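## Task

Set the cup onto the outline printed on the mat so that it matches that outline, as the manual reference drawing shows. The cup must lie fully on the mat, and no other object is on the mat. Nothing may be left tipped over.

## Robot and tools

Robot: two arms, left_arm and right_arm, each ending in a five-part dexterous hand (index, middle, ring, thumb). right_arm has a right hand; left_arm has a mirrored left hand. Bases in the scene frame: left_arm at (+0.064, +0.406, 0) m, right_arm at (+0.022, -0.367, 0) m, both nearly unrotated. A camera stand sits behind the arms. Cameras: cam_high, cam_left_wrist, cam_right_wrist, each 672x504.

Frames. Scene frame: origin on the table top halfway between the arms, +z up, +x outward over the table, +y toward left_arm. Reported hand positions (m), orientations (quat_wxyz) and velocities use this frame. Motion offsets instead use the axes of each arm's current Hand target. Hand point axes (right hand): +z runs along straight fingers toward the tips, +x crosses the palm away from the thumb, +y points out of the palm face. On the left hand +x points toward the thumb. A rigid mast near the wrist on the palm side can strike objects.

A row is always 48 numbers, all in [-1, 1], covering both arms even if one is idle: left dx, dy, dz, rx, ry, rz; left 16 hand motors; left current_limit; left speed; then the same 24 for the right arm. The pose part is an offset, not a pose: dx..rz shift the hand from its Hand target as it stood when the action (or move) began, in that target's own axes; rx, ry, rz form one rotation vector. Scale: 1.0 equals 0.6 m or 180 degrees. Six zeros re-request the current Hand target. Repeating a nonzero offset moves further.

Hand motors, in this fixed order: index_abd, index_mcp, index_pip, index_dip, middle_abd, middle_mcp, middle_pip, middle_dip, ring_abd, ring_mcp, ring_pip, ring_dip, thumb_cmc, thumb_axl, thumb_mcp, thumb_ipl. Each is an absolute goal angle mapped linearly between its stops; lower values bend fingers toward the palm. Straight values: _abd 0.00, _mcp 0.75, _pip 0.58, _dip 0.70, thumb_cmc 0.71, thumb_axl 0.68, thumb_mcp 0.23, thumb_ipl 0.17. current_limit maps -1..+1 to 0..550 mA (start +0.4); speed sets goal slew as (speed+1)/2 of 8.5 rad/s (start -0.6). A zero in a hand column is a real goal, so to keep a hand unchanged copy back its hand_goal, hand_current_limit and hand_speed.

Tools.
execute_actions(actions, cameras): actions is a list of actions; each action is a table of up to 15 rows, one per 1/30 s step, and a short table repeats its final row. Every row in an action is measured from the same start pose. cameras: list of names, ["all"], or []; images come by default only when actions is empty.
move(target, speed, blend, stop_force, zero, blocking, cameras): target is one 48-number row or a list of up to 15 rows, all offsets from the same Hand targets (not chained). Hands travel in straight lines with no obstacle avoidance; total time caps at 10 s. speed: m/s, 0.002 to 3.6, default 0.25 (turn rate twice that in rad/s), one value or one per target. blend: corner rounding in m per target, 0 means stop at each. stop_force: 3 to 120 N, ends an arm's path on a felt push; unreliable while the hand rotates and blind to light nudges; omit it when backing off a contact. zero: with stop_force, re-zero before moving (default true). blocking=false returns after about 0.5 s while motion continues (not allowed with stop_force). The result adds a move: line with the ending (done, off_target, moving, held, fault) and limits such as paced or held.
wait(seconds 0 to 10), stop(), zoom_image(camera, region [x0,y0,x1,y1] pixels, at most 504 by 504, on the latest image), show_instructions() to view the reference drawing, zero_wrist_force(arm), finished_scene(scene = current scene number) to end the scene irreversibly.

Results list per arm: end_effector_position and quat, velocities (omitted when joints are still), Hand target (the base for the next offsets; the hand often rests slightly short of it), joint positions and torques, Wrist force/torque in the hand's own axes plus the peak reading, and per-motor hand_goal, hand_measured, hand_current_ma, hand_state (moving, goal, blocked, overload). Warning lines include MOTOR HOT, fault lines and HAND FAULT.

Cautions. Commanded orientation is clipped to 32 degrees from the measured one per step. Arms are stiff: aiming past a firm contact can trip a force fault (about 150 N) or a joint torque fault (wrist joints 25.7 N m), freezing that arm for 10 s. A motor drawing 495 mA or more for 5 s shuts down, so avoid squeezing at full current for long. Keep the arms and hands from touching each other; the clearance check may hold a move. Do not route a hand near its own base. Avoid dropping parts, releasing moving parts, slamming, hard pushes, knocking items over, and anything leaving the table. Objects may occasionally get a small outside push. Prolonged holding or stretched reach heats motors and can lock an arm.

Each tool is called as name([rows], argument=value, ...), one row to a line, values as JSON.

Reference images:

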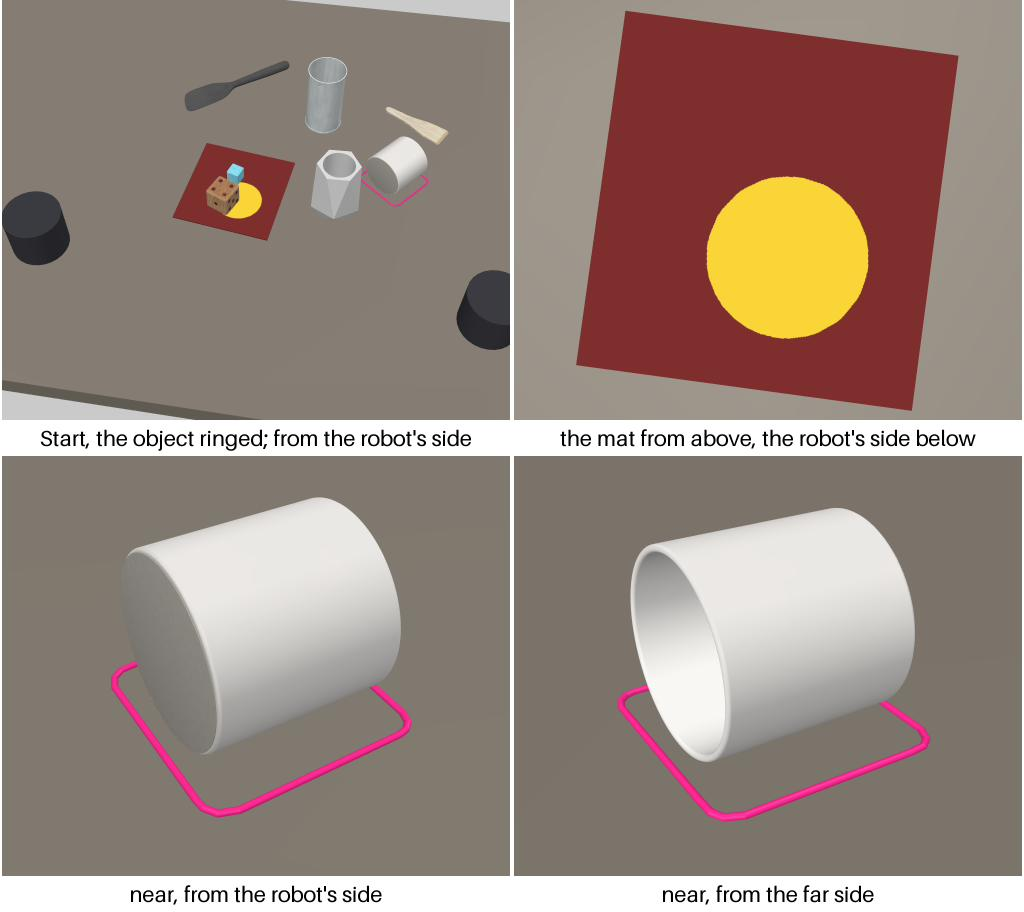

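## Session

execute_actions(actions=[])

show_instructions()

Scene clock: 0.00 s.
left_arm: end_effector_position=(+0.3425, +0.1177, +0.3115) hand_goal=(+0.000, +0.754, +0.576, +0.696, +0.000, +0.754, +0.576, +0.696, +0.000, +0.754, +0.576, +0.696, +0.714, +0.678, +0.226, +0.168) hand_measured=(+0.000, +0.754, +0.576, +0.696, +0.000, +0.754, +0.576, +0.696, +0.000, +0.754, +0.576, +0.696, +0.714, +0.678, +0.226, +0.168) hand_current_ma=(+0, +0, +0, +0, +0, +0, +0, +0, +0, +0, +0, +0, +0, +0, +0, +0) hand_state=(goal, goal, goal, goal, goal, goal, goal, goal, goal, goal, goal, goal, goal, goal, goal, goal) hand_current_limit=0.40 hand_speed=-0.60 end_effector_quat_wxyz=(-0.009, +0.529, +0.793, +0.302) | right_arm: end_effector_position=(+0.7824, -0.6168, +0.1208) hand_goal=(+0.000, +0.754, +0.576, +0.696, +0.000, +0.754, +0.576, +0.696, +0.000, +0.754, +0.576, +0.696, +0.714, +0.678, +0.226, +0.168) hand_measured=(+0.000, +0.754, +0.576, +0.696, +0.000, +0.754, +0.576, +0.696, +0.000, +0.754, +0.576, +0.696, +0.714, +0.678, +0.226, +0.168) hand_current_ma=(+0, +0, +0, +0, +0, +0, +0, +0, +0, +0, +0, +0, +0, +0, +0, +0) hand_state=(goal, goal, goal, goal, goal, goal, goal, goal, goal, goal, goal, goal, goal, goal, goal, goal) hand_current_limit=0.40 hand_speed=-0.60 end_effector_quat_wxyz=(+0.412, -0.532, +0.735, -0.083)
Joint positions: left_arm=[2.196 -1.507 -1.914 -1.559 2.129 -1.43] | right_arm=[-0.709 -0.736 1.235 -2.54 -0.812 2.953]
Joint velocities: within noise
Joint torques (N m): no reading
Motor temperatures (°C): left_arm=[20 20 20 31 25 27] | right_arm=[23 24 25 28 25 29]
Wrist force (N): no reading
Wrist torque (N m): no reading
Wrist force, peak (N): no reading
Hand target: left_arm +0.3425, +0.1177, +0.3115; -0.009, +0.529, +0.793, +0.302 | right_arm +0.7824, -0.6168, +0.1208; +0.412, -0.532, +0.735, -0.083

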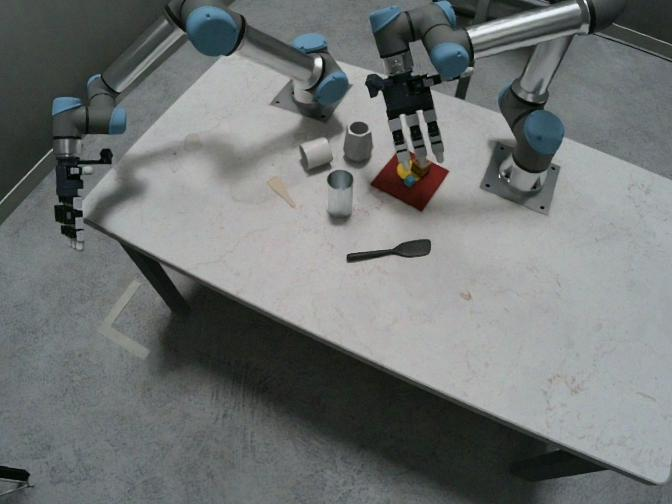

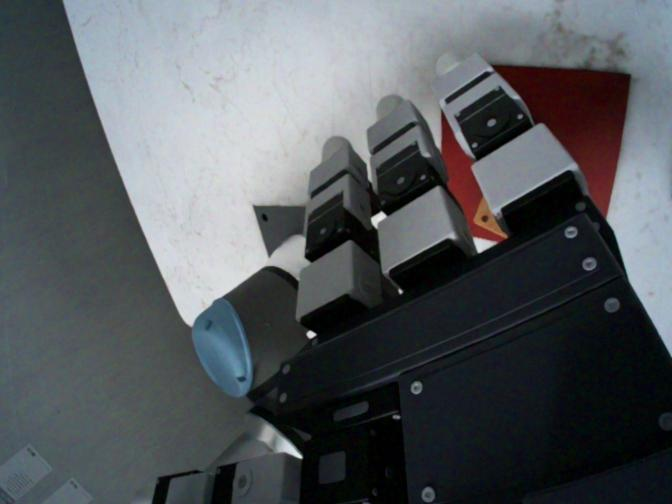

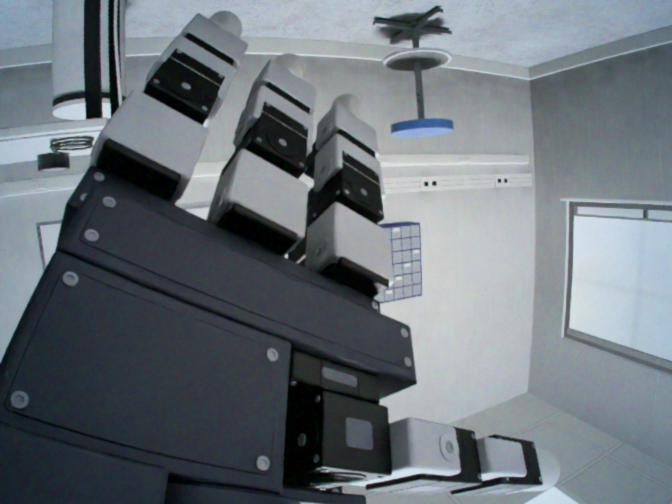

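Reference images for this scene: manual.

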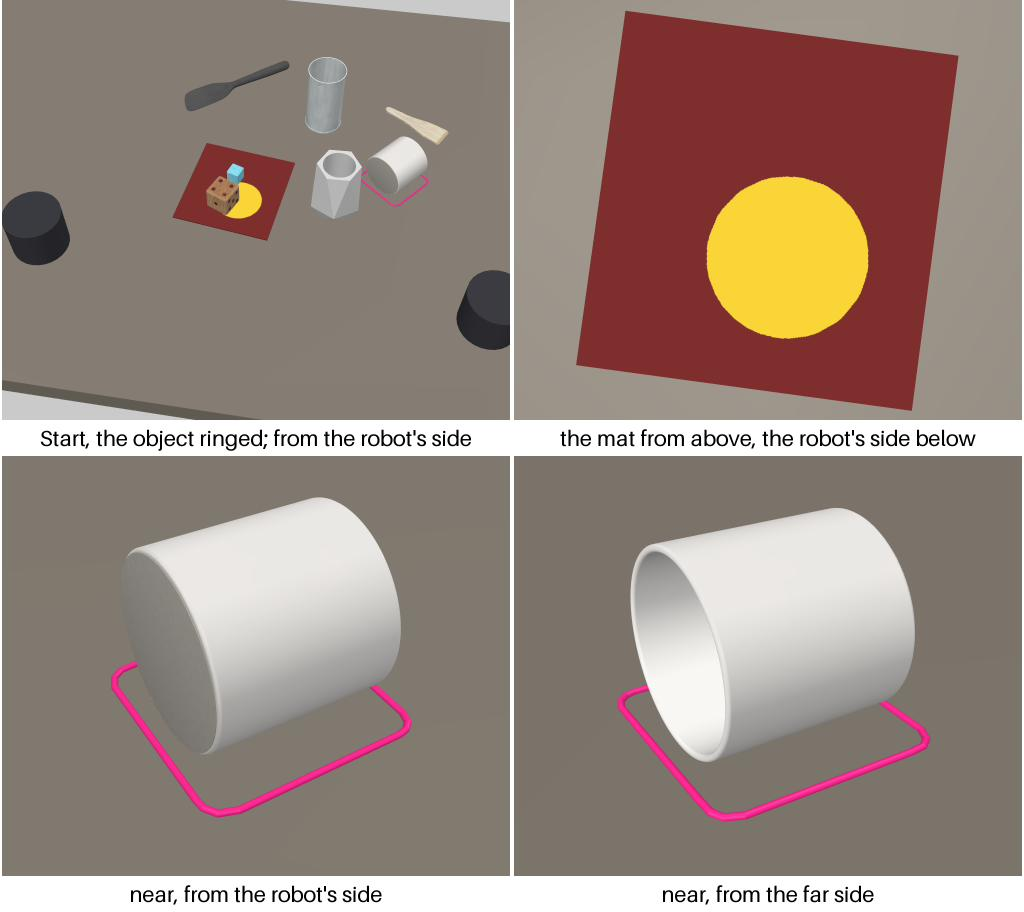

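zoom_image(camera="cam_high", region=[250, 100, 470, 280])

Scaled by 2.291 from the camera's 672x504 image, which has a finer 960x720 frame.

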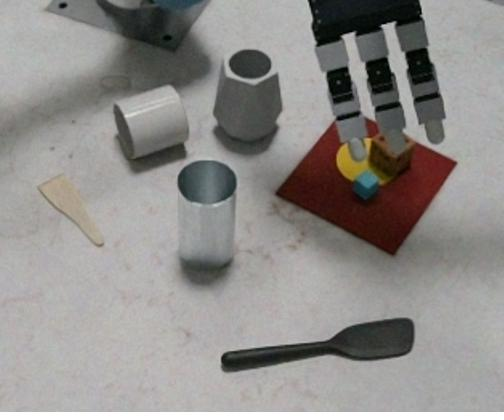

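zoom_image(camera="cam_high", region=[285, 115, 365, 195])

zoom_image(camera="cam_high", region=[365, 130, 455, 220])

Scaled by 6.300 from the camera's 672x504 image, which has a finer 960x720 frame.

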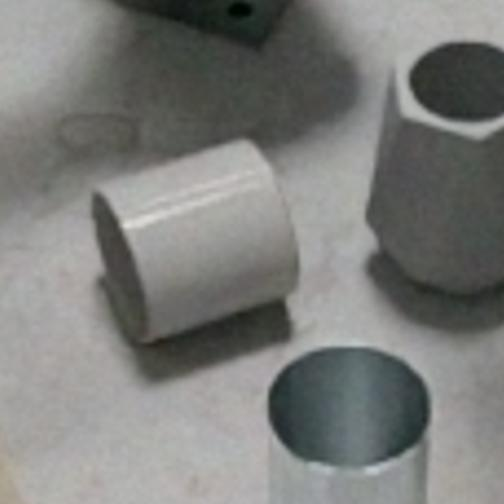

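Scaled by 5.600 from the camera's 672x504 image, which has a finer 960x720 frame.

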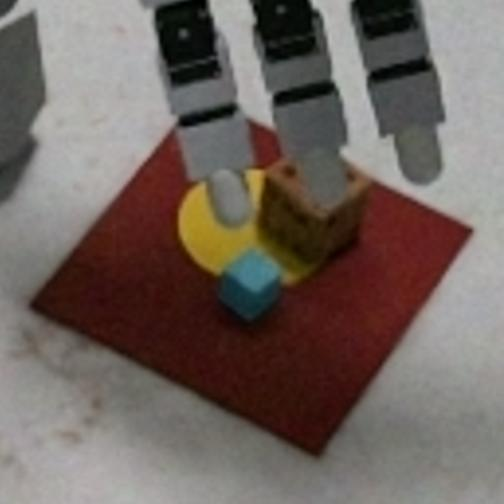

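move(target=[0.0718,-0.2011,0.0188,0.1347,-0.1432,0.1215, -0.2,0.754,0.576,0.696,0,0.754,0.576,0.696,0.2,0.754,0.576,0.696,0.714,0.678,0.226,0.168,0.4,-0.6, 0,0,0,0,0,0, 0,0.754,0.576,0.696,0,0.754,0.576,0.696,0,0.754,0.576,0.696,0.714,0.678,0.226,0.168,0.4,-0.6], speed=0.25, cameras=["cam_high","cam_left_wrist"])

zoom_image(camera="cam_high", region=[350, 100, 470, 220])

Scene clock: 173.73 s.
left_arm: end_effector_position=(+0.2251, +0.1280, +0.2601) hand_goal=(-0.200, +0.754, +0.576, +0.696, +0.000, +0.754, +0.576, +0.696, +0.200, +0.754, +0.576, +0.696, +0.714, +0.678, +0.226, +0.168) hand_measured=(-0.190, +0.754, +0.576, +0.696, -0.002, +0.756, +0.576, +0.696, +0.186, +0.756, +0.576, +0.696, +0.716, +0.678, +0.224, +0.168) hand_current_ma=(+4, +0, +0, +0, +0, +0, +0, +0, -6, +0, +0, +0, +0, +0, -1, +0) hand_state=(goal, goal, goal, goal, goal, goal, goal, goal, goal, goal, goal, goal, goal, goal, goal, goal) hand_current_limit=0.40 hand_speed=-0.60 end_effector_quat_wxyz=(+0.000, +0.707, +0.707, +0.000) | right_arm: end_effector_position=(+0.7824, -0.6168, +0.1208) hand_goal=(+0.000, +0.754, +0.576, +0.696, +0.000, +0.754, +0.576, +0.696, +0.000, +0.754, +0.576, +0.696, +0.714, +0.678, +0.226, +0.168) hand_measured=(+0.000, +0.750, +0.576, +0.696, +0.000, +0.750, +0.576, +0.696, +0.000, +0.750, +0.576, +0.696, +0.712, +0.678, +0.226, +0.168) hand_current_ma=(+0, -16, +3, +0, +0, -14, +3, +0, +0, -17, +3, +0, -10, -3, -3, -1) hand_state=(goal, goal, goal, goal, goal, goal, goal, goal, goal, goal, goal, goal, goal, goal, goal, goal) hand_current_limit=0.40 hand_speed=-0.60 end_effector_quat_wxyz=(+0.412, -0.532, +0.735, -0.083)
Joint positions: left_arm=[2.277 -1.057 -2.194 -1.461 1.57 -0.878] | right_arm=[-0.709 -0.736 1.235 -2.54 -0.812 2.953]
Joint torques (N m): left_arm=[13.85 7.96 15.49 -0.18 -2.27 2.27] | right_arm=[1 -52.68 -22.6 -3 1.33 -0.07]
Wrist force (N): left_arm=[-0.2 1.0 0.7] | right_arm=[-0.1 -0.1 -0.1]
Wrist torque (N m): left_arm=[0.09 0.04 -0.10] | right_arm=[-0.01 0.02 0.00]
Wrist force, peak (N): left_arm=[-0.2 1.0 0.9] | right_arm=[-0.4 -0.1 -0.2]
Hand target: left_arm +0.2251, +0.1280, +0.2601; +0.000, +0.707, +0.707, +0.000 | right_arm +0.7824, -0.6168, +0.1208; +0.412, -0.532, +0.735, -0.083
Off the commanded pose: left_arm 0.000 m, 0 deg | right_arm 0.000 m, 0 deg.
move: done
Images, in order (width x height): cam_high 672x504, cam_left_wrist 672x504.

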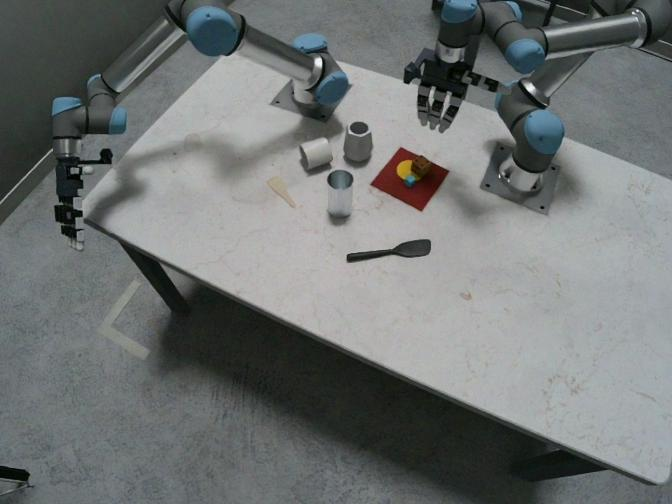

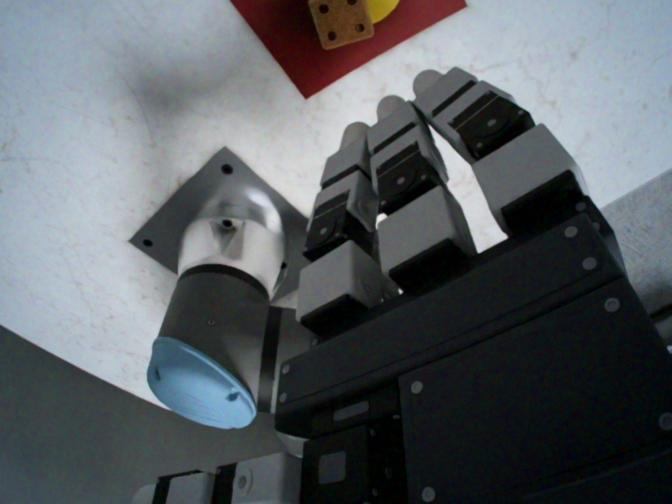

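Scaled by 4.200 from the camera's 672x504 image, which has a finer 960x720 frame.

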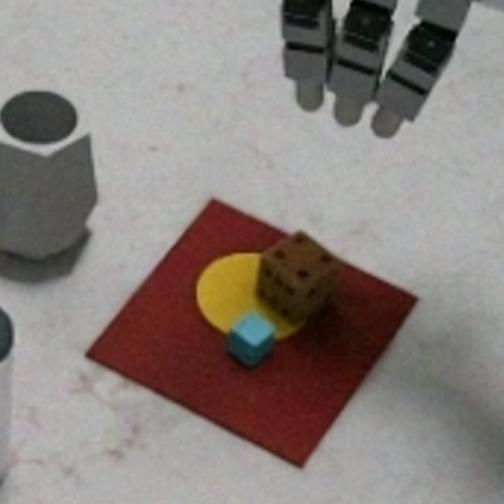

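move([
  [0.0033,-0.0068,0.2135,0,0,0, -0.2,0.754,0.576,0.696,0,0.754,0.576,0.696,0.2,0.754,0.576,0.696,0.714,0.678,0.226,0.168,0.4,-0.6, 0,0,0,0,0,0, 0,0.754,0.576,0.696,0,0.754,0.576,0.696,0,0.754,0.576,0.696,0.714,0.678,0.226,0.168,0.4,-0.6],
  [0.0033,0.3517,0.2135,0,0,0, -0.2,0.754,0.576,0.696,0,0.754,0.576,0.696,0.2,0.754,0.576,0.696,0.714,0.678,0.226,0.168,0.4,-0.6, 0,0,0,0,0,0, 0,0.754,0.576,0.696,0,0.754,0.576,0.696,0,0.754,0.576,0.696,0.714,0.678,0.226,0.168,0.4,-0.6],
  [0.0033,0.30,-0.0667,0,0,0, -0.2,0.754,0.576,0.696,0,0.754,0.576,0.696,0.2,0.754,0.576,0.696,0.714,0.678,0.226,0.168,0.4,-0.6, 0,0,0,0,0,0, 0,0.754,0.576,0.696,0,0.754,0.576,0.696,0,0.754,0.576,0.696,0.714,0.678,0.226,0.168,0.4,-0.6],
], speed=[0.2, 0.08, 0.25], cameras=["cam_high"])

zoom_image(camera="cam_high", region=[350, 120, 500, 270])

Scene clock: 197.10 s.
left_arm: end_effector_position=(+0.4051, +0.1300, +0.3000) hand_goal=(-0.200, +0.754, +0.576, +0.696, +0.000, +0.754, +0.576, +0.696, +0.200, +0.754, +0.576, +0.696, +0.714, +0.678, +0.226, +0.168) hand_measured=(-0.190, +0.754, +0.576, +0.696, -0.002, +0.756, +0.576, +0.696, +0.186, +0.754, +0.576, +0.696, +0.716, +0.678, +0.224, +0.168) hand_current_ma=(+4, +0, +0, +0, +0, +0, +0, +0, -6, +0, +0, +0, +0, +0, -1, +0) hand_state=(goal, goal, goal, goal, goal, goal, goal, goal, goal, goal, goal, goal, goal, goal, goal, goal) hand_current_limit=0.40 hand_speed=-0.60 end_effector_quat_wxyz=(+0.000, +0.707, +0.707, +0.000) | right_arm: end_effector_position=(+0.7824, -0.6168, +0.1208) hand_goal=(+0.000, +0.754, +0.576, +0.696, +0.000, +0.754, +0.576, +0.696, +0.000, +0.754, +0.576, +0.696, +0.714, +0.678, +0.226, +0.168) hand_measured=(+0.000, +0.750, +0.576, +0.696, +0.000, +0.750, +0.576, +0.696, +0.000, +0.750, +0.576, +0.696, +0.712, +0.678, +0.226, +0.168) hand_current_ma=(+0, -16, +3, +0, +0, -14, +3, +0, +0, -17, +3, +0, -10, -3, -3, -1) hand_state=(goal, goal, goal, goal, goal, goal, goal, goal, goal, goal, goal, goal, goal, goal, goal, goal) hand_current_limit=0.40 hand_speed=-0.60 end_effector_quat_wxyz=(+0.412, -0.532, +0.735, -0.083)
Joint positions: left_arm=[2.638 -1.287 -1.959 -1.466 1.57 -0.516] | right_arm=[-0.709 -0.736 1.235 -2.54 -0.812 2.953]
Joint torques (N m): left_arm=[-13.04 16.45 26.44 -0.2 -2.46 -2.69] | right_arm=[0.19 -52.66 -21.75 -3.39 1.5 0.07]
Wrist force (N): left_arm=[0.6 1.1 0.7] | right_arm=[-0.2 -0.2 0.1]
Wrist torque (N m): left_arm=[0.11 -0.09 0.10] | right_arm=[-0.04 0.02 -0.01]
Wrist force, peak (N): left_arm=[0.3 1.1 2.1] | right_arm=[-0.2 -0.3 0.2]
Hand target: left_arm +0.4051, +0.1300, +0.3001; +0.000, +0.707, +0.707, +0.000 | right_arm +0.7824, -0.6168, +0.1208; +0.412, -0.532, +0.735, -0.083
Off the commanded pose: left_arm 0.000 m, 0 deg | right_arm 0.000 m, 0 deg.
move: done
Images, in order (width x height): cam_high 672x504.

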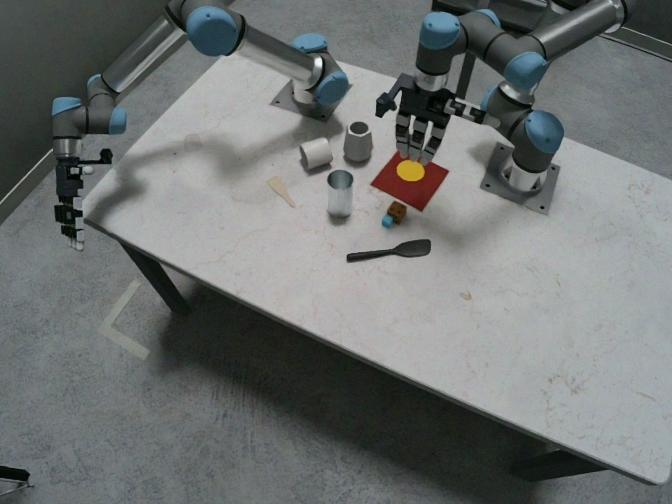

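Scaled by 3.360 from the camera's 672x504 image, which has a finer 960x720 frame.

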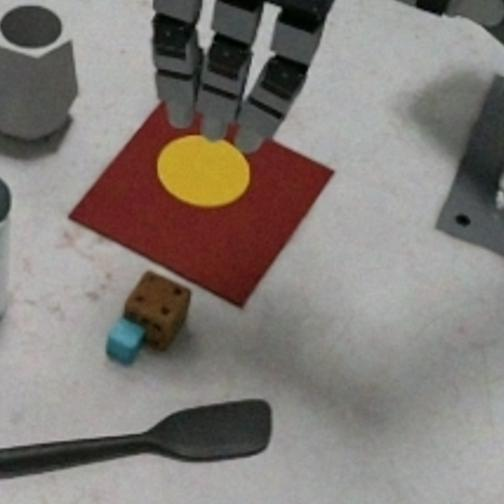

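move(target=[-0.5817,-0.1712,0.1333,0.2869,-0.1277,-0.2455, 0,0.89,-0.2,-0.029,0,0.89,-0.2,-0.029,0,0.754,-0.883,-0.463,-0.571,0.677,0.12,0.02,0.4,-0.4, 0,0,0,0,0,0, 0,0.754,0.576,0.696,0,0.754,0.576,0.696,0,0.754,0.576,0.696,0.714,0.678,0.226,0.168,0.4,-0.6], speed=0.35, cameras=["cam_high","cam_left_wrist"])

zoom_image(camera="cam_high", region=[280, 100, 400, 220])

Scene clock: 213.90 s.
left_arm: end_effector_position=(+0.3086, -0.1913, +0.2268) hand_goal=(+0.000, +0.890, -0.200, -0.028, +0.000, +0.890, -0.200, -0.028, +0.000, +0.754, -0.882, -0.462, -0.570, +0.678, +0.120, +0.020) hand_measured=(-0.002, +0.884, -0.198, -0.024, -0.002, +0.882, -0.198, -0.026, +0.002, +0.750, -0.876, -0.458, -0.568, +0.678, +0.118, +0.022) hand_current_ma=(+0, -3, +1, +1, +0, -3, +0, +1, +0, -1, +2, +1, +0, +0, +0, +0) hand_state=(goal, goal, goal, goal, goal, goal, goal, goal, goal, goal, goal, goal, goal, goal, goal, goal) hand_current_limit=0.40 hand_speed=-0.40 end_effector_quat_wxyz=(-0.163, +0.359, +0.826, -0.403) | right_arm: end_effector_position=(+0.7824, -0.6168, +0.1208) hand_goal=(+0.000, +0.754, +0.576, +0.696, +0.000, +0.754, +0.576, +0.696, +0.000, +0.754, +0.576, +0.696, +0.714, +0.678, +0.226, +0.168) hand_measured=(+0.000, +0.750, +0.576, +0.696, +0.000, +0.750, +0.576, +0.696, +0.000, +0.750, +0.576, +0.696, +0.712, +0.678, +0.226, +0.168) hand_current_ma=(+0, -16, +3, +0, +0, -14, +3, +0, +0, -17, +3, +0, -10, -3, -3, -1) hand_state=(goal, goal, goal, goal, goal, goal, goal, goal, goal, goal, goal, goal, goal, goal, goal, goal) hand_current_limit=0.40 hand_speed=-0.60 end_effector_quat_wxyz=(+0.412, -0.532, +0.735, -0.083)
Joint positions: left_arm=[2.386 -1.915 -1.545 -1.285 0.673 -1.503] | right_arm=[-0.709 -0.736 1.235 -2.54 -0.812 2.953]
Joint torques (N m): left_arm=[13.33 41.75 18.09 0.24 0.69 2.63] | right_arm=[1.66 -53.09 -23.43 -3.58 1.63 -0.12]
Wrist force (N): left_arm=[-0.4 2.3 0.5] | right_arm=[0.0 -0.2 0.0]
Wrist torque (N m): left_arm=[0.21 0.15 -0.17] | right_arm=[-0.02 0.00 0.00]
Wrist force, peak (N): left_arm=[-3.0 4.4 4.5] | right_arm=[-0.4 0.0 0.0]
Hand target: left_arm +0.3086, -0.1913, +0.2268; -0.163, +0.359, +0.826, -0.403 (not the last commanded pose) | right_arm +0.7824, -0.6168, +0.1208; +0.412, -0.532, +0.735, -0.083
Off the commanded pose: left_arm 0.029 m, 6 deg | right_arm 0.000 m, 0 deg.
move: held (left_arm; a check stopped the path); limits=held
pose unreachable (left arm): on one or more control steps of this call, first in action 0 (counted from 0), this arm could not follow its commanded pose, so it was not sent that pose on those steps. It may still have moved: this result reports where it is.
cause: moving toward the commanded pose would bring a part of the arm too close to another arm (a part of this arm just beyond joint 6 (wrist 3) and a part of the right arm just beyond its joint 2 (shoulder lift), 20 mm apart when this arm was first held).
Images, in order (width x height): cam_high 672x504, cam_left_wrist 672x504.

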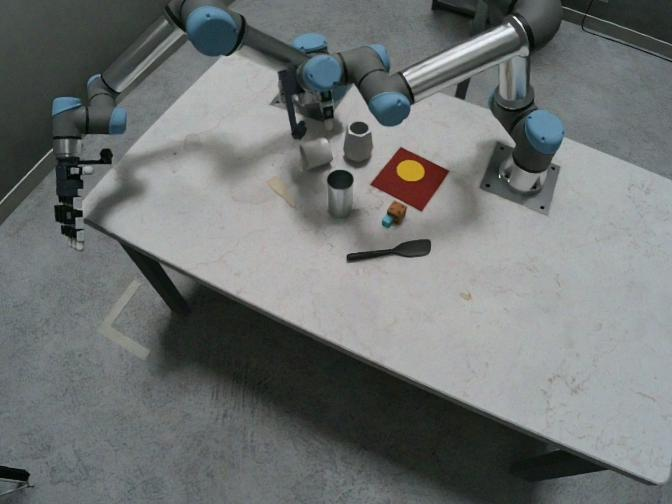

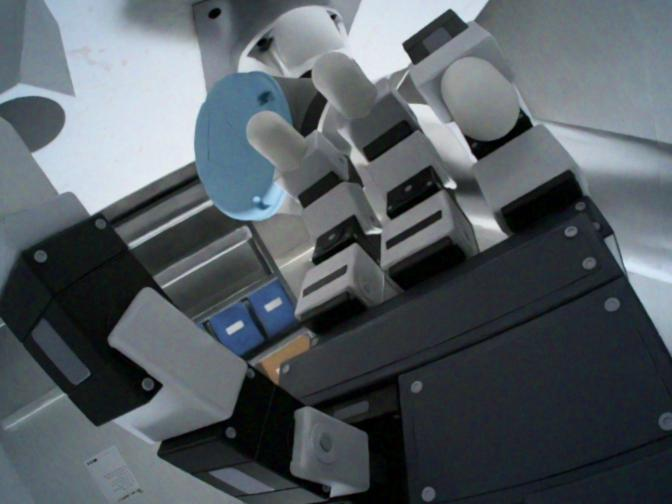

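Scaled by 4.200 from the camera's 672x504 image, which has a finer 960x720 frame.

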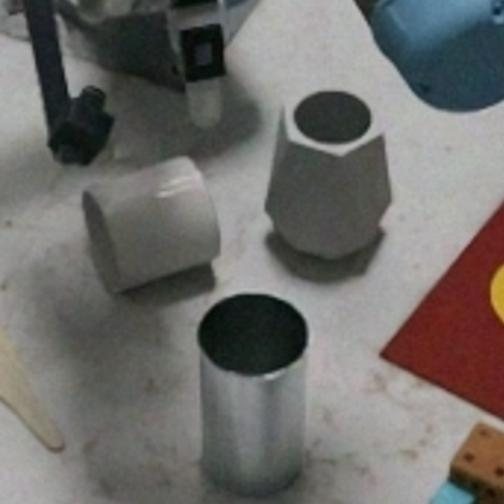

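move([
  [0.089,0.0295,-0.1003,0,0,0, 0,0.89,-0.2,-0.029,0,0.89,-0.2,-0.029,0,0.754,-0.883,-0.463,-0.571,0.677,0.12,0.02,0.4,-0.4, -0.1293,-0.14,-0.1615,0,0,0, 0,0.754,0.576,0.696,0,0.754,0.576,0.696,0,0.754,0.576,0.696,0.714,0.678,0.226,0.168,0.4,-0.6],
  [0.089,0.0295,-0.1003,0,0,0, 0,0.89,-0.2,-0.029,0,0.89,-0.2,-0.029,0,0.754,-0.883,-0.463,-0.571,0.677,0.12,0.02,0.4,-0.4, 0.3417,0.1098,-0.9582,0.1293,0.14,0.1615, 0,0.754,0.576,0.696,0,0.754,0.576,0.696,0,0.754,0.576,0.696,0.714,0.678,0.226,0.168,0.4,-0.6],
], speed=0.4, blend=0.05, cameras=["cam_high"])

Scene clock: 245.17 s.
left_arm: end_effector_position=(+0.3136, -0.1122, +0.2493) hand_goal=(+0.000, +0.890, -0.200, -0.028, +0.000, +0.890, -0.200, -0.028, +0.000, +0.754, -0.882, -0.462, -0.570, +0.678, +0.120, +0.020) hand_measured=(-0.002, +0.884, -0.198, -0.024, -0.002, +0.882, -0.198, -0.026, +0.002, +0.750, -0.876, -0.458, -0.568, +0.678, +0.118, +0.022) hand_current_ma=(+0, -3, +1, +1, +0, -3, +0, +1, +0, -1, +2, +1, +0, +0, +0, +0) hand_state=(goal, goal, goal, goal, goal, goal, goal, goal, goal, goal, goal, goal, goal, goal, goal, goal) hand_current_limit=0.40 hand_speed=-0.40 end_effector_quat_wxyz=(-0.163, +0.359, +0.826, -0.403) | right_arm: end_effector_position=(+0.3176, -0.9456, +0.3497) hand_goal=(+0.000, +0.754, +0.576, +0.696, +0.000, +0.754, +0.576, +0.696, +0.000, +0.754, +0.576, +0.696, +0.714, +0.678, +0.226, +0.168) hand_measured=(+0.000, +0.750, +0.576, +0.696, +0.000, +0.750, +0.576, +0.696, +0.000, +0.748, +0.576, +0.696, +0.710, +0.678, +0.224, +0.168) hand_current_ma=(+0, -21, +3, +0, +0, -18, +3, +0, +0, -22, +3, +0, -13, -3, -5, -1) hand_state=(goal, goal, goal, goal, goal, goal, goal, goal, goal, goal, goal, goal, goal, goal, goal, goal) hand_current_limit=0.40 hand_speed=-0.60 end_effector_quat_wxyz=(+0.349, -0.211, +0.882, -0.234)
Joint positions: left_arm=[2.493 -1.753 -1.659 -1.467 0.684 -1.332] | right_arm=[-1.583 -1.283 1.473 -2.152 -0.775 2.84]
Joint torques (N m): left_arm=[14.51 34.69 14.47 -0.29 0.51 2.39] | right_arm=[-9.82 -25.17 -35.38 -1.14 3.2 -1.36]
Wrist force (N): left_arm=[-0.3 2.1 0.3] | right_arm=[-0.4 -0.4 -0.4]
Wrist torque (N m): left_arm=[0.21 0.12 -0.14] | right_arm=[-0.01 0.06 0.04]
Wrist force, peak (N): left_arm=[-1.1 2.1 1.4] | right_arm=[-1.7 -1.3 0.3]
Hand target: left_arm +0.3136, -0.1122, +0.2493; -0.163, +0.359, +0.826, -0.403 | right_arm +0.3174, -0.9458, +0.3498; +0.349, -0.211, +0.882, -0.234
Off the commanded pose: left_arm 0.000 m, 0 deg | right_arm 0.000 m, 0 deg.
move: done
Images, in order (width x height): cam_high 672x504.

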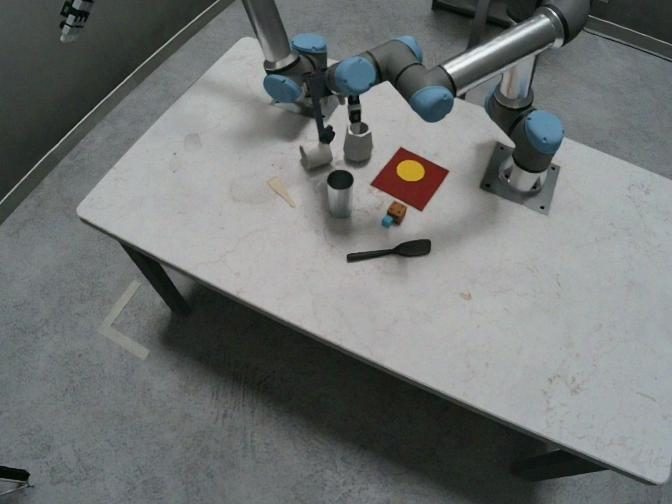

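move(target=[-0.1145,-0.0185,0.1593,0.0188,-0.0159,-0.0199, 0,0.89,-0.2,-0.029,0,0.89,-0.2,-0.029,0,0.754,-0.883,-0.463,-0.571,0.677,0.12,0.02,0.4,-0.4, 0,0,0,0,0,0, 0,0.754,0.576,0.696,0,0.754,0.576,0.696,0,0.754,0.576,0.696,0.714,0.678,0.226,0.168,0.4,-0.6], speed=0.25, cameras=["cam_high","cam_left_wrist"])

zoom_image(camera="cam_high", region=[270, 80, 390, 200])

Scene clock: 258.67 s.
left_arm: end_effector_position=(+0.3024, -0.2190, +0.1999) hand_goal=(+0.000, +0.890, -0.200, -0.028, +0.000, +0.890, -0.200, -0.028, +0.000, +0.754, -0.882, -0.462, -0.570, +0.678, +0.120, +0.020) hand_measured=(-0.002, +0.884, -0.198, -0.024, -0.002, +0.882, -0.198, -0.026, +0.002, +0.750, -0.876, -0.458, -0.568, +0.678, +0.118, +0.022) hand_current_ma=(+0, -3, +0, +1, +0, -3, +0, +1, +0, -1, +2, +1, +0, +0, +0, +0) hand_state=(goal, goal, goal, goal, goal, goal, goal, goal, goal, goal, goal, goal, goal, goal, goal, goal) hand_current_limit=0.40 hand_speed=-0.40 end_effector_quat_wxyz=(-0.165, +0.318, +0.828, -0.430) | right_arm: end_effector_position=(+0.3174, -0.9458, +0.3498) hand_goal=(+0.000, +0.754, +0.576, +0.696, +0.000, +0.754, +0.576, +0.696, +0.000, +0.754, +0.576, +0.696, +0.714, +0.678, +0.226, +0.168) hand_measured=(+0.000, +0.750, +0.576, +0.696, +0.000, +0.750, +0.576, +0.696, +0.000, +0.748, +0.576, +0.696, +0.710, +0.678, +0.224, +0.168) hand_current_ma=(+0, -21, +3, +0, +0, -18, +3, +0, +0, -22, +3, +0, -13, -3, -5, -1) hand_state=(goal, goal, goal, goal, goal, goal, goal, goal, goal, goal, goal, goal, goal, goal, goal, goal) hand_current_limit=0.40 hand_speed=-0.60 end_effector_quat_wxyz=(+0.349, -0.211, +0.882, -0.234)
Joint positions: left_arm=[2.369 -1.979 -1.579 -1.081 0.615 -1.661] | right_arm=[-1.583 -1.283 1.472 -2.152 -0.775 2.84]
Joint torques (N m): left_arm=[-13.1 28.65 26.5 4.12 0.71 -2.68] | right_arm=[-11.4 -27.22 -38.03 -1.01 3.12 -1.36]
Wrist force (N): left_arm=[-0.9 2.3 0.5] | right_arm=[-0.4 -0.3 -0.2]
Wrist torque (N m): left_arm=[0.20 0.14 -0.06] | right_arm=[0.00 0.06 0.04]
Wrist force, peak (N): left_arm=[-1.1 2.2 1.4] | right_arm=[-0.5 -0.5 -0.4]
Hand target: left_arm +0.3024, -0.2190, +0.1999; -0.165, +0.318, +0.828, -0.430 | right_arm +0.3174, -0.9458, +0.3498; +0.349, -0.211, +0.882, -0.234
Off the commanded pose: left_arm 0.000 m, 0 deg | right_arm 0.000 m, 0 deg.
move: done
Images, in order (width x height): cam_high 672x504, cam_left_wrist 672x504.

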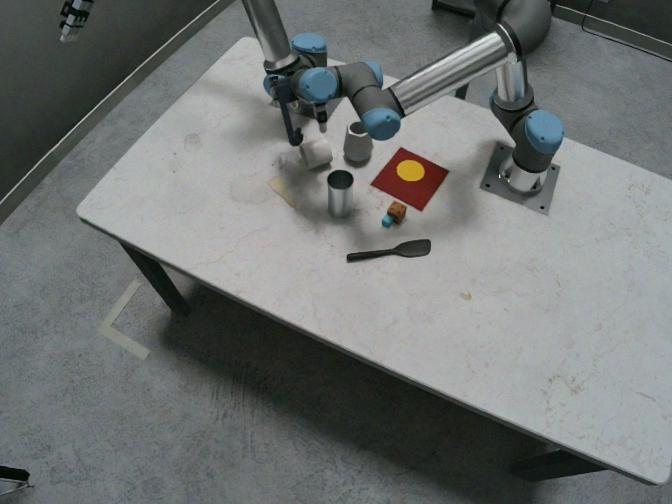

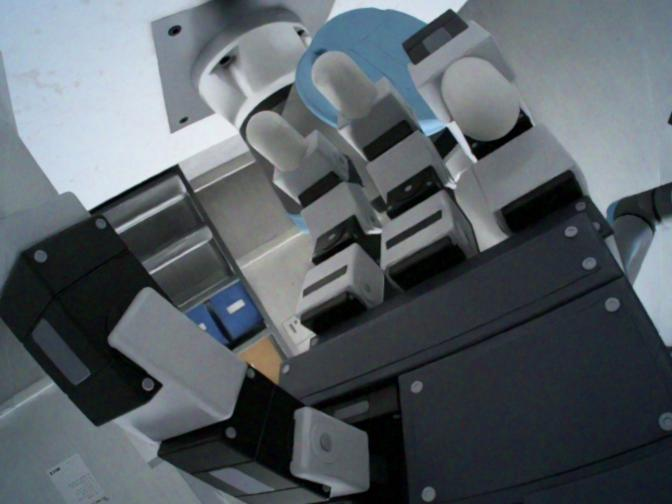

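Scaled by 4.200 from the camera's 672x504 image, which has a finer 960x720 frame.

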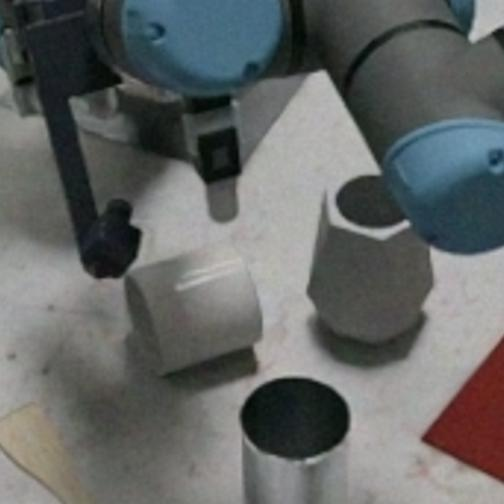

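move(target=[0,0.2225,0.1559,0,0,0, 0,0.89,-0.2,-0.029,0,0.89,-0.2,-0.029,0,0.754,-0.883,-0.463,-0.571,0.677,0.12,0.02,0.4,-0.4, 0,0,0,0,0,0, 0,0.754,0.576,0.696,0,0.754,0.576,0.696,0,0.754,0.576,0.696,0.714,0.678,0.226,0.168,0.4,-0.6], speed=0.07, stop_force=4, cameras=["cam_high","cam_left_wrist"])

zoom_image(camera="cam_high", region=[270, 80, 390, 200])

Scene clock: 295.87 s.
left_arm: end_effector_position=(+0.3026, -0.2189, +0.0369) hand_goal=(+0.000, +0.890, -0.200, -0.028, +0.000, +0.890, -0.200, -0.028, +0.000, +0.754, -0.882, -0.462, -0.570, +0.678, +0.120, +0.020) hand_measured=(-0.002, +0.884, -0.198, -0.024, -0.002, +0.882, -0.198, -0.026, +0.002, +0.750, -0.876, -0.458, -0.568, +0.678, +0.118, +0.022) hand_current_ma=(+0, -3, +0, +1, +0, -3, +0, +1, +0, -1, +2, +1, +0, +0, +0, +0) hand_state=(goal, goal, goal, goal, goal, goal, goal, goal, goal, goal, goal, goal, goal, goal, goal, goal) hand_current_limit=0.40 hand_speed=-0.40 end_effector_quat_wxyz=(-0.165, +0.318, +0.828, -0.430) | right_arm: end_effector_position=(+0.3174, -0.9458, +0.3498) hand_goal=(+0.000, +0.754, +0.576, +0.696, +0.000, +0.754, +0.576, +0.696, +0.000, +0.754, +0.576, +0.696, +0.714, +0.678, +0.226, +0.168) hand_measured=(+0.000, +0.750, +0.576, +0.696, +0.000, +0.750, +0.576, +0.696, +0.000, +0.748, +0.576, +0.696, +0.710, +0.678, +0.224, +0.168) hand_current_ma=(+0, -21, +3, +0, +0, -18, +3, +0, +0, -22, +3, +0, -13, -3, -5, -1) hand_state=(goal, goal, goal, goal, goal, goal, goal, goal, goal, goal, goal, goal, goal, goal, goal, goal) hand_current_limit=0.40 hand_speed=-0.60 end_effector_quat_wxyz=(+0.349, -0.211, +0.882, -0.234)
Joint positions: left_arm=[2.37 -2.196 -1.727 -0.717 0.614 -1.66] | right_arm=[-1.583 -1.283 1.472 -2.152 -0.775 2.84]
Joint torques (N m): left_arm=[-11.44 31.94 9.34 4.44 -2.72 -2.7] | right_arm=[-10.77 -27.43 -37.01 -1.34 3.28 -1.32]
Wrist force (N): left_arm=[-0.6 2.2 0.4] | right_arm=[-0.3 -0.4 -0.3]
Wrist torque (N m): left_arm=[0.23 0.10 -0.09] | right_arm=[-0.01 0.05 0.04]
Wrist force, peak (N): left_arm=[-0.8 2.6 0.8] | right_arm=[-0.5 -0.4 -0.5]
Hand target: left_arm +0.3026, -0.2189, +0.0369; -0.165, +0.318, +0.828, -0.430 | right_arm +0.3174, -0.9458, +0.3498; +0.349, -0.211, +0.882, -0.234
Off the commanded pose: left_arm 0.000 m, 0 deg | right_arm 0.000 m, 0 deg.
move: done
Images, in order (width x height): cam_high 672x504, cam_left_wrist 672x504.

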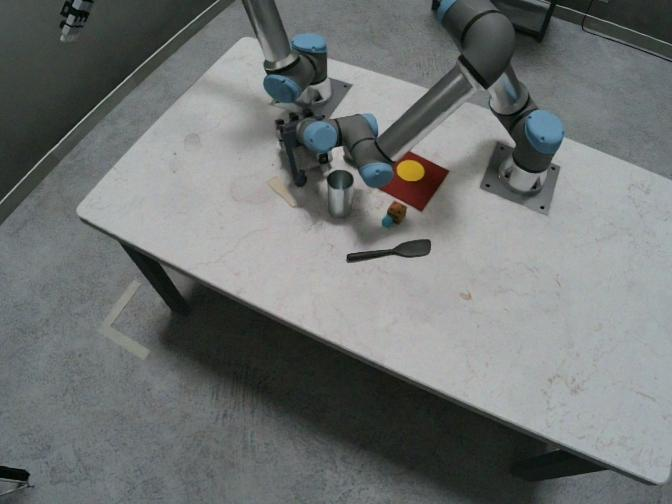

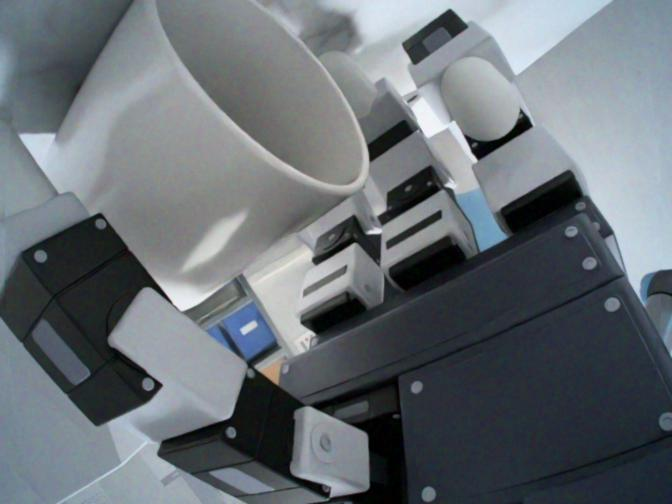

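Scaled by 4.200 from the camera's 672x504 image, which has a finer 960x720 frame.

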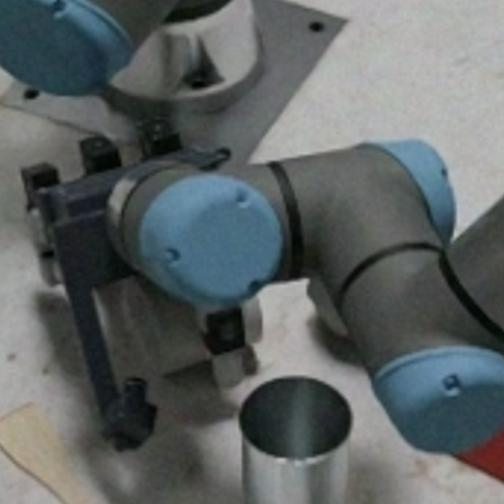

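move(target=[0,0,0,0,0,0, 0,0.82,-0.66,-0.101,0,0.82,-0.66,-0.101,0,0.754,-0.883,-0.463,-0.571,0.677,-0.23,-0.26,0.5,-0.8, 0,0,0,0,0,0, 0,0.754,0.576,0.696,0,0.754,0.576,0.696,0,0.754,0.576,0.696,0.714,0.678,0.226,0.168,0.4,-0.6], speed=0.1, cameras=["cam_left_wrist"])

Scene clock: 310.80 s.
left_arm: end_effector_position=(+0.3026, -0.2189, +0.0369) hand_goal=(+0.000, +0.820, -0.660, -0.100, +0.000, +0.820, -0.660, -0.100, +0.000, +0.754, -0.882, -0.462, -0.570, +0.678, -0.230, -0.260) hand_measured=(+0.000, +0.880, -0.526, -0.080, -0.002, +0.874, -0.570, -0.088, +0.002, +0.750, -0.876, -0.458, -0.544, +0.688, +0.068, -0.134) hand_current_ma=(+0, +100, +356, +15, +0, +85, +179, +6, +0, -1, +2, +1, +25, +7, +413, +411) hand_state=(goal, blocked, blocked, blocked, goal, blocked, blocked, goal, goal, goal, goal, goal, blocked, goal, blocked, blocked) hand_current_limit=0.50 hand_speed=-0.80 end_effector_quat_wxyz=(-0.165, +0.318, +0.828, -0.430) | right_arm: end_effector_position=(+0.3174, -0.9458, +0.3498) hand_goal=(+0.000, +0.754, +0.576, +0.696, +0.000, +0.754, +0.576, +0.696, +0.000, +0.754, +0.576, +0.696, +0.714, +0.678, +0.226, +0.168) hand_measured=(+0.000, +0.750, +0.576, +0.696, +0.000, +0.750, +0.576, +0.696, +0.000, +0.748, +0.576, +0.696, +0.710, +0.678, +0.224, +0.168) hand_current_ma=(+0, -21, +3, +0, +0, -18, +3, +0, +0, -22, +3, +0, -13, -3, -5, -1) hand_state=(goal, goal, goal, goal, goal, goal, goal, goal, goal, goal, goal, goal, goal, goal, goal, goal) hand_current_limit=0.40 hand_speed=-0.60 end_effector_quat_wxyz=(+0.349, -0.211, +0.882, -0.234)
Joint positions: left_arm=[2.369 -2.196 -1.727 -0.717 0.615 -1.66] | right_arm=[-1.583 -1.283 1.472 -2.152 -0.775 2.84]
Joint torques (N m): left_arm=[-9.97 35.89 11.67 3.91 -0.71 -2.33] | right_arm=[-9.86 -27.64 -36.25 -1.12 2.94 -1.36]
Wrist force (N): left_arm=[-0.6 4.0 1.5] | right_arm=[-0.6 -0.2 -0.2]
Wrist torque (N m): left_arm=[0.30 0.07 -0.07] | right_arm=[0.00 0.08 0.03]
Wrist force, peak (N): left_arm=[-0.6 4.0 1.5] | right_arm=[-0.4 -0.6 -0.5]
Hand target: left_arm +0.3026, -0.2189, +0.0369; -0.165, +0.318, +0.828, -0.430 | right_arm +0.3174, -0.9458, +0.3498; +0.349, -0.211, +0.882, -0.234
Off the commanded pose: left_arm 0.000 m, 0 deg | right_arm 0.000 m, 0 deg.
move: done
Images, in order (width x height): cam_left_wrist 672x504.

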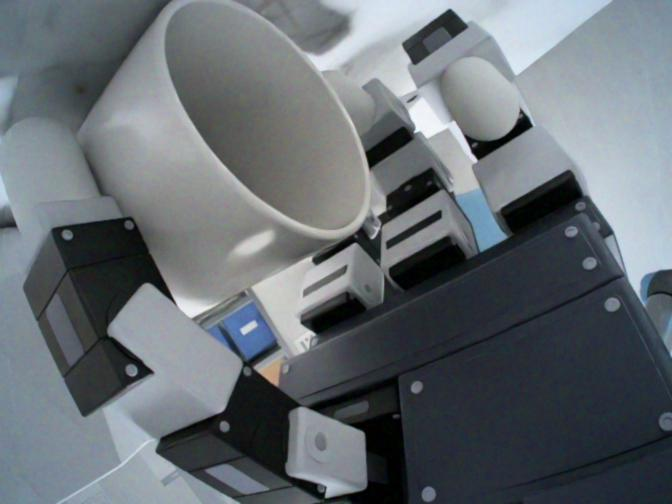

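move(target=[0,-0.3413,-0.2392,0,0,0, 0,0.82,-0.66,-0.101,0,0.82,-0.66,-0.101,0,0.754,-0.883,-0.463,-0.571,0.677,-0.23,-0.26,0.5,-0.8, 0,0,0,0,0,0, 0,0.754,0.576,0.696,0,0.754,0.576,0.696,0,0.754,0.576,0.696,0.714,0.678,0.226,0.168,0.4,-0.6], speed=0.12, cameras=["cam_left_wrist"])

Scene clock: 338.17 s.
left_arm: end_effector_position=(+0.3023, -0.2191, +0.2869) hand_goal=(+0.000, +0.820, -0.660, -0.100, +0.000, +0.820, -0.660, -0.100, +0.000, +0.754, -0.882, -0.462, -0.570, +0.678, -0.230, -0.260) hand_measured=(+0.000, +0.880, -0.526, -0.080, -0.002, +0.874, -0.572, -0.088, +0.002, +0.750, -0.876, -0.458, -0.544, +0.688, +0.070, -0.136) hand_current_ma=(+0, +101, +350, +15, +0, +85, +175, +6, +0, -1, +2, +1, +25, +7, +412, +412) hand_state=(goal, blocked, blocked, blocked, goal, blocked, blocked, goal, goal, goal, goal, goal, blocked, goal, blocked, blocked) hand_current_limit=0.50 hand_speed=-0.80 end_effector_quat_wxyz=(-0.165, +0.318, +0.828, -0.430) | right_arm: end_effector_position=(+0.3174, -0.9458, +0.3498) hand_goal=(+0.000, +0.754, +0.576, +0.696, +0.000, +0.754, +0.576, +0.696, +0.000, +0.754, +0.576, +0.696, +0.714, +0.678, +0.226, +0.168) hand_measured=(+0.000, +0.750, +0.576, +0.696, +0.000, +0.750, +0.576, +0.696, +0.000, +0.748, +0.576, +0.696, +0.710, +0.678, +0.224, +0.168) hand_current_ma=(+0, -21, +3, +0, +0, -18, +3, +0, +0, -22, +3, +0, -13, -3, -5, -1) hand_state=(goal, goal, goal, goal, goal, goal, goal, goal, goal, goal, goal, goal, goal, goal, goal, goal) hand_current_limit=0.40 hand_speed=-0.60 end_effector_quat_wxyz=(+0.349, -0.211, +0.882, -0.234)
Joint positions: left_arm=[2.369 -1.916 -1.435 -1.288 0.615 -1.661] | right_arm=[-1.583 -1.283 1.472 -2.152 -0.775 2.84]
Joint torques (N m): left_arm=[-7.24 42.62 29.57 0.01 -0.97 2.31] | right_arm=[-10.67 -29.14 -35.47 -1.08 3.33 -1.29]
Wrist force (N): left_arm=[-0.6 4.0 1.2] | right_arm=[-0.3 -0.5 -0.3]
Wrist torque (N m): left_arm=[0.31 0.09 -0.15] | right_arm=[-0.02 0.05 0.04]
Wrist force, peak (N): left_arm=[-0.7 4.9 2.1] | right_arm=[-0.6 -0.4 -0.4]
Hand target: left_arm +0.3023, -0.2191, +0.2869; -0.165, +0.318, +0.828, -0.430 | right_arm +0.3174, -0.9458, +0.3498; +0.349, -0.211, +0.882, -0.234
Off the commanded pose: left_arm 0.000 m, 0 deg | right_arm 0.000 m, 0 deg.
move: done
Images, in order (width x height): cam_left_wrist 672x504.

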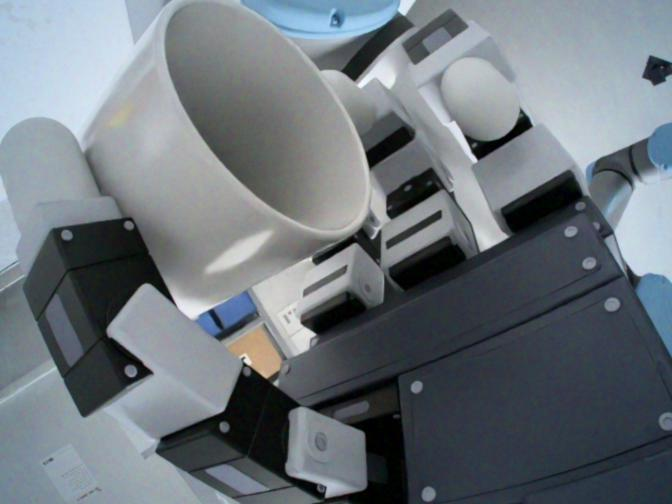

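move(target=[0.4345,0.2475,-0.1583,-0.3726,-0.5305,0.1077,0,0.82,-0.66,-0.101,0,0.82,-0.66,-0.101,0,0.754,-0.883,-0.463,-0.571,0.677,-0.23,-0.26,0.5,-0.8,0,0,0,0,0,0,0,0.754,0.576,0.696,0,0.754,0.576,0.696,0,0.754,0.576,0.696,0.714,0.678,0.226,0.168,0.4,-0.6], speed=0.3, cameras=["cam_high","cam_left_wrist"])

Scene clock: 376.07 s.
left_arm: end_effector_position=(+0.2365, +0.0078, +0.2351) hand_goal=(+0.000, +0.820, -0.660, -0.100, +0.000, +0.820, -0.660, -0.100, +0.000, +0.754, -0.882, -0.462, -0.570, +0.678, -0.230, -0.260) hand_measured=(+0.002, +0.890, -0.532, -0.080, -0.002, +0.874, -0.586, -0.088, +0.002, +0.750, -0.878, -0.460, -0.522, +0.692, +0.070, -0.148) hand_current_ma=(+0, +135, +331, +15, +0, +85, +129, +6, +0, -1, +1, +1, +64, +11, +413, +412) hand_state=(goal, blocked, blocked, blocked, goal, blocked, blocked, goal, goal, goal, goal, goal, blocked, goal, blocked, blocked) hand_current_limit=0.50 hand_speed=-0.80 end_effector_quat_wxyz=(+0.531, +0.141, +0.818, -0.171) | right_arm: end_effector_position=(+0.3174, -0.9458, +0.3498) hand_goal=(+0.000, +0.754, +0.576, +0.696, +0.000, +0.754, +0.576, +0.696, +0.000, +0.754, +0.576, +0.696, +0.714, +0.678, +0.226, +0.168) hand_measured=(+0.000, +0.750, +0.576, +0.696, +0.000, +0.750, +0.576, +0.696, +0.000, +0.748, +0.576, +0.696, +0.710, +0.678, +0.224, +0.168) hand_current_ma=(+0, -21, +3, +0, +0, -18, +3, +0, +0, -22, +3, +0, -13, -3, -5, -1) hand_state=(goal, goal, goal, goal, goal, goal, goal, goal, goal, goal, goal, goal, goal, goal, goal, goal) hand_current_limit=0.40 hand_speed=-0.60 end_effector_quat_wxyz=(+0.349, -0.211, +0.882, -0.234)
Joint positions: left_arm=[1.833 -1.731 -2.336 0.377 2.33 -2.11] | right_arm=[-1.583 -1.283 1.472 -2.152 -0.775 2.84]
Joint torques (N m): left_arm=[14.15 27.75 20.47 0.09 -1.29 -2.48] | right_arm=[-10.36 -28.08 -36.4 -1.11 3.17 -1.19]
Wrist force (N): left_arm=[1.9 2.1 0.1] | right_arm=[-0.3 -0.3 -0.2]
Wrist torque (N m): left_arm=[0.17 0.04 -0.21] | right_arm=[-0.01 0.04 0.05]
Wrist force, peak (N): left_arm=[5.9 2.5 0.0] | right_arm=[-0.7 -0.6 -0.4]
Hand target: left_arm +0.2365, +0.0078, +0.2350; +0.531, +0.142, +0.818, -0.171 (not the last commanded pose) | right_arm +0.3174, -0.9458, +0.3498; +0.349, -0.211, +0.882, -0.234
Off the commanded pose: left_arm 0.073 m, 29 deg | right_arm 0.000 m, 0 deg.
move: held (left_arm; a check stopped the path); limits=held
pose unreachable (left arm): on one or more control steps of this call, first in action 0 (counted from 0), this arm could not follow its commanded pose, so it was not sent that pose on those steps. It may still have moved: this result reports where it is.
cause: moving toward the commanded pose would bring two parts of the arm too close to each other (joints 4 (wrist 1) to 6 (wrist 3) lie between them).
Images, in order (width x height): cam_high 672x504, cam_left_wrist 672x504.

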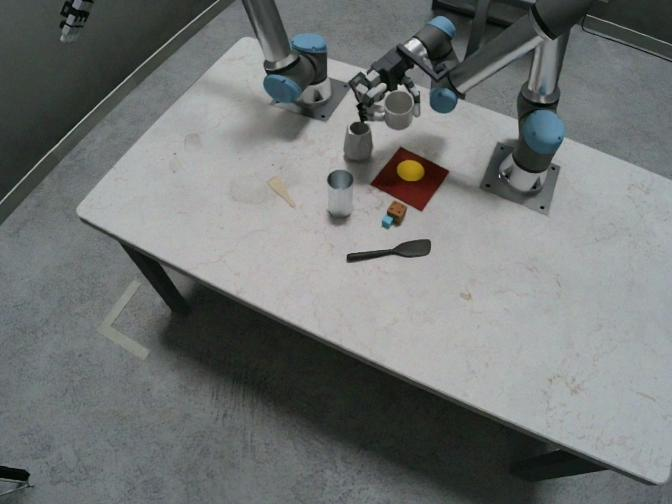

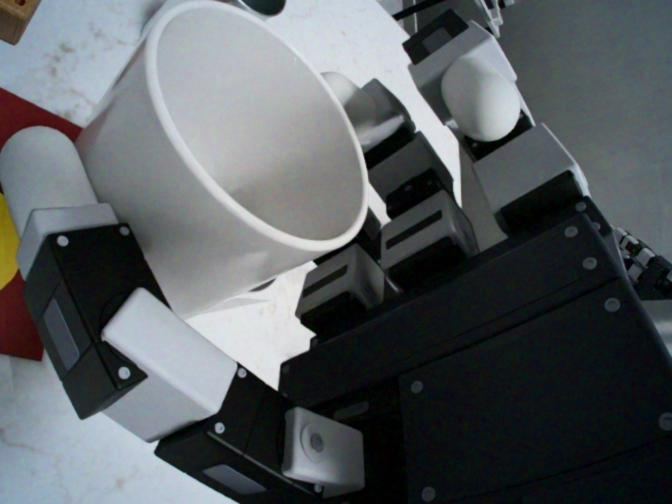

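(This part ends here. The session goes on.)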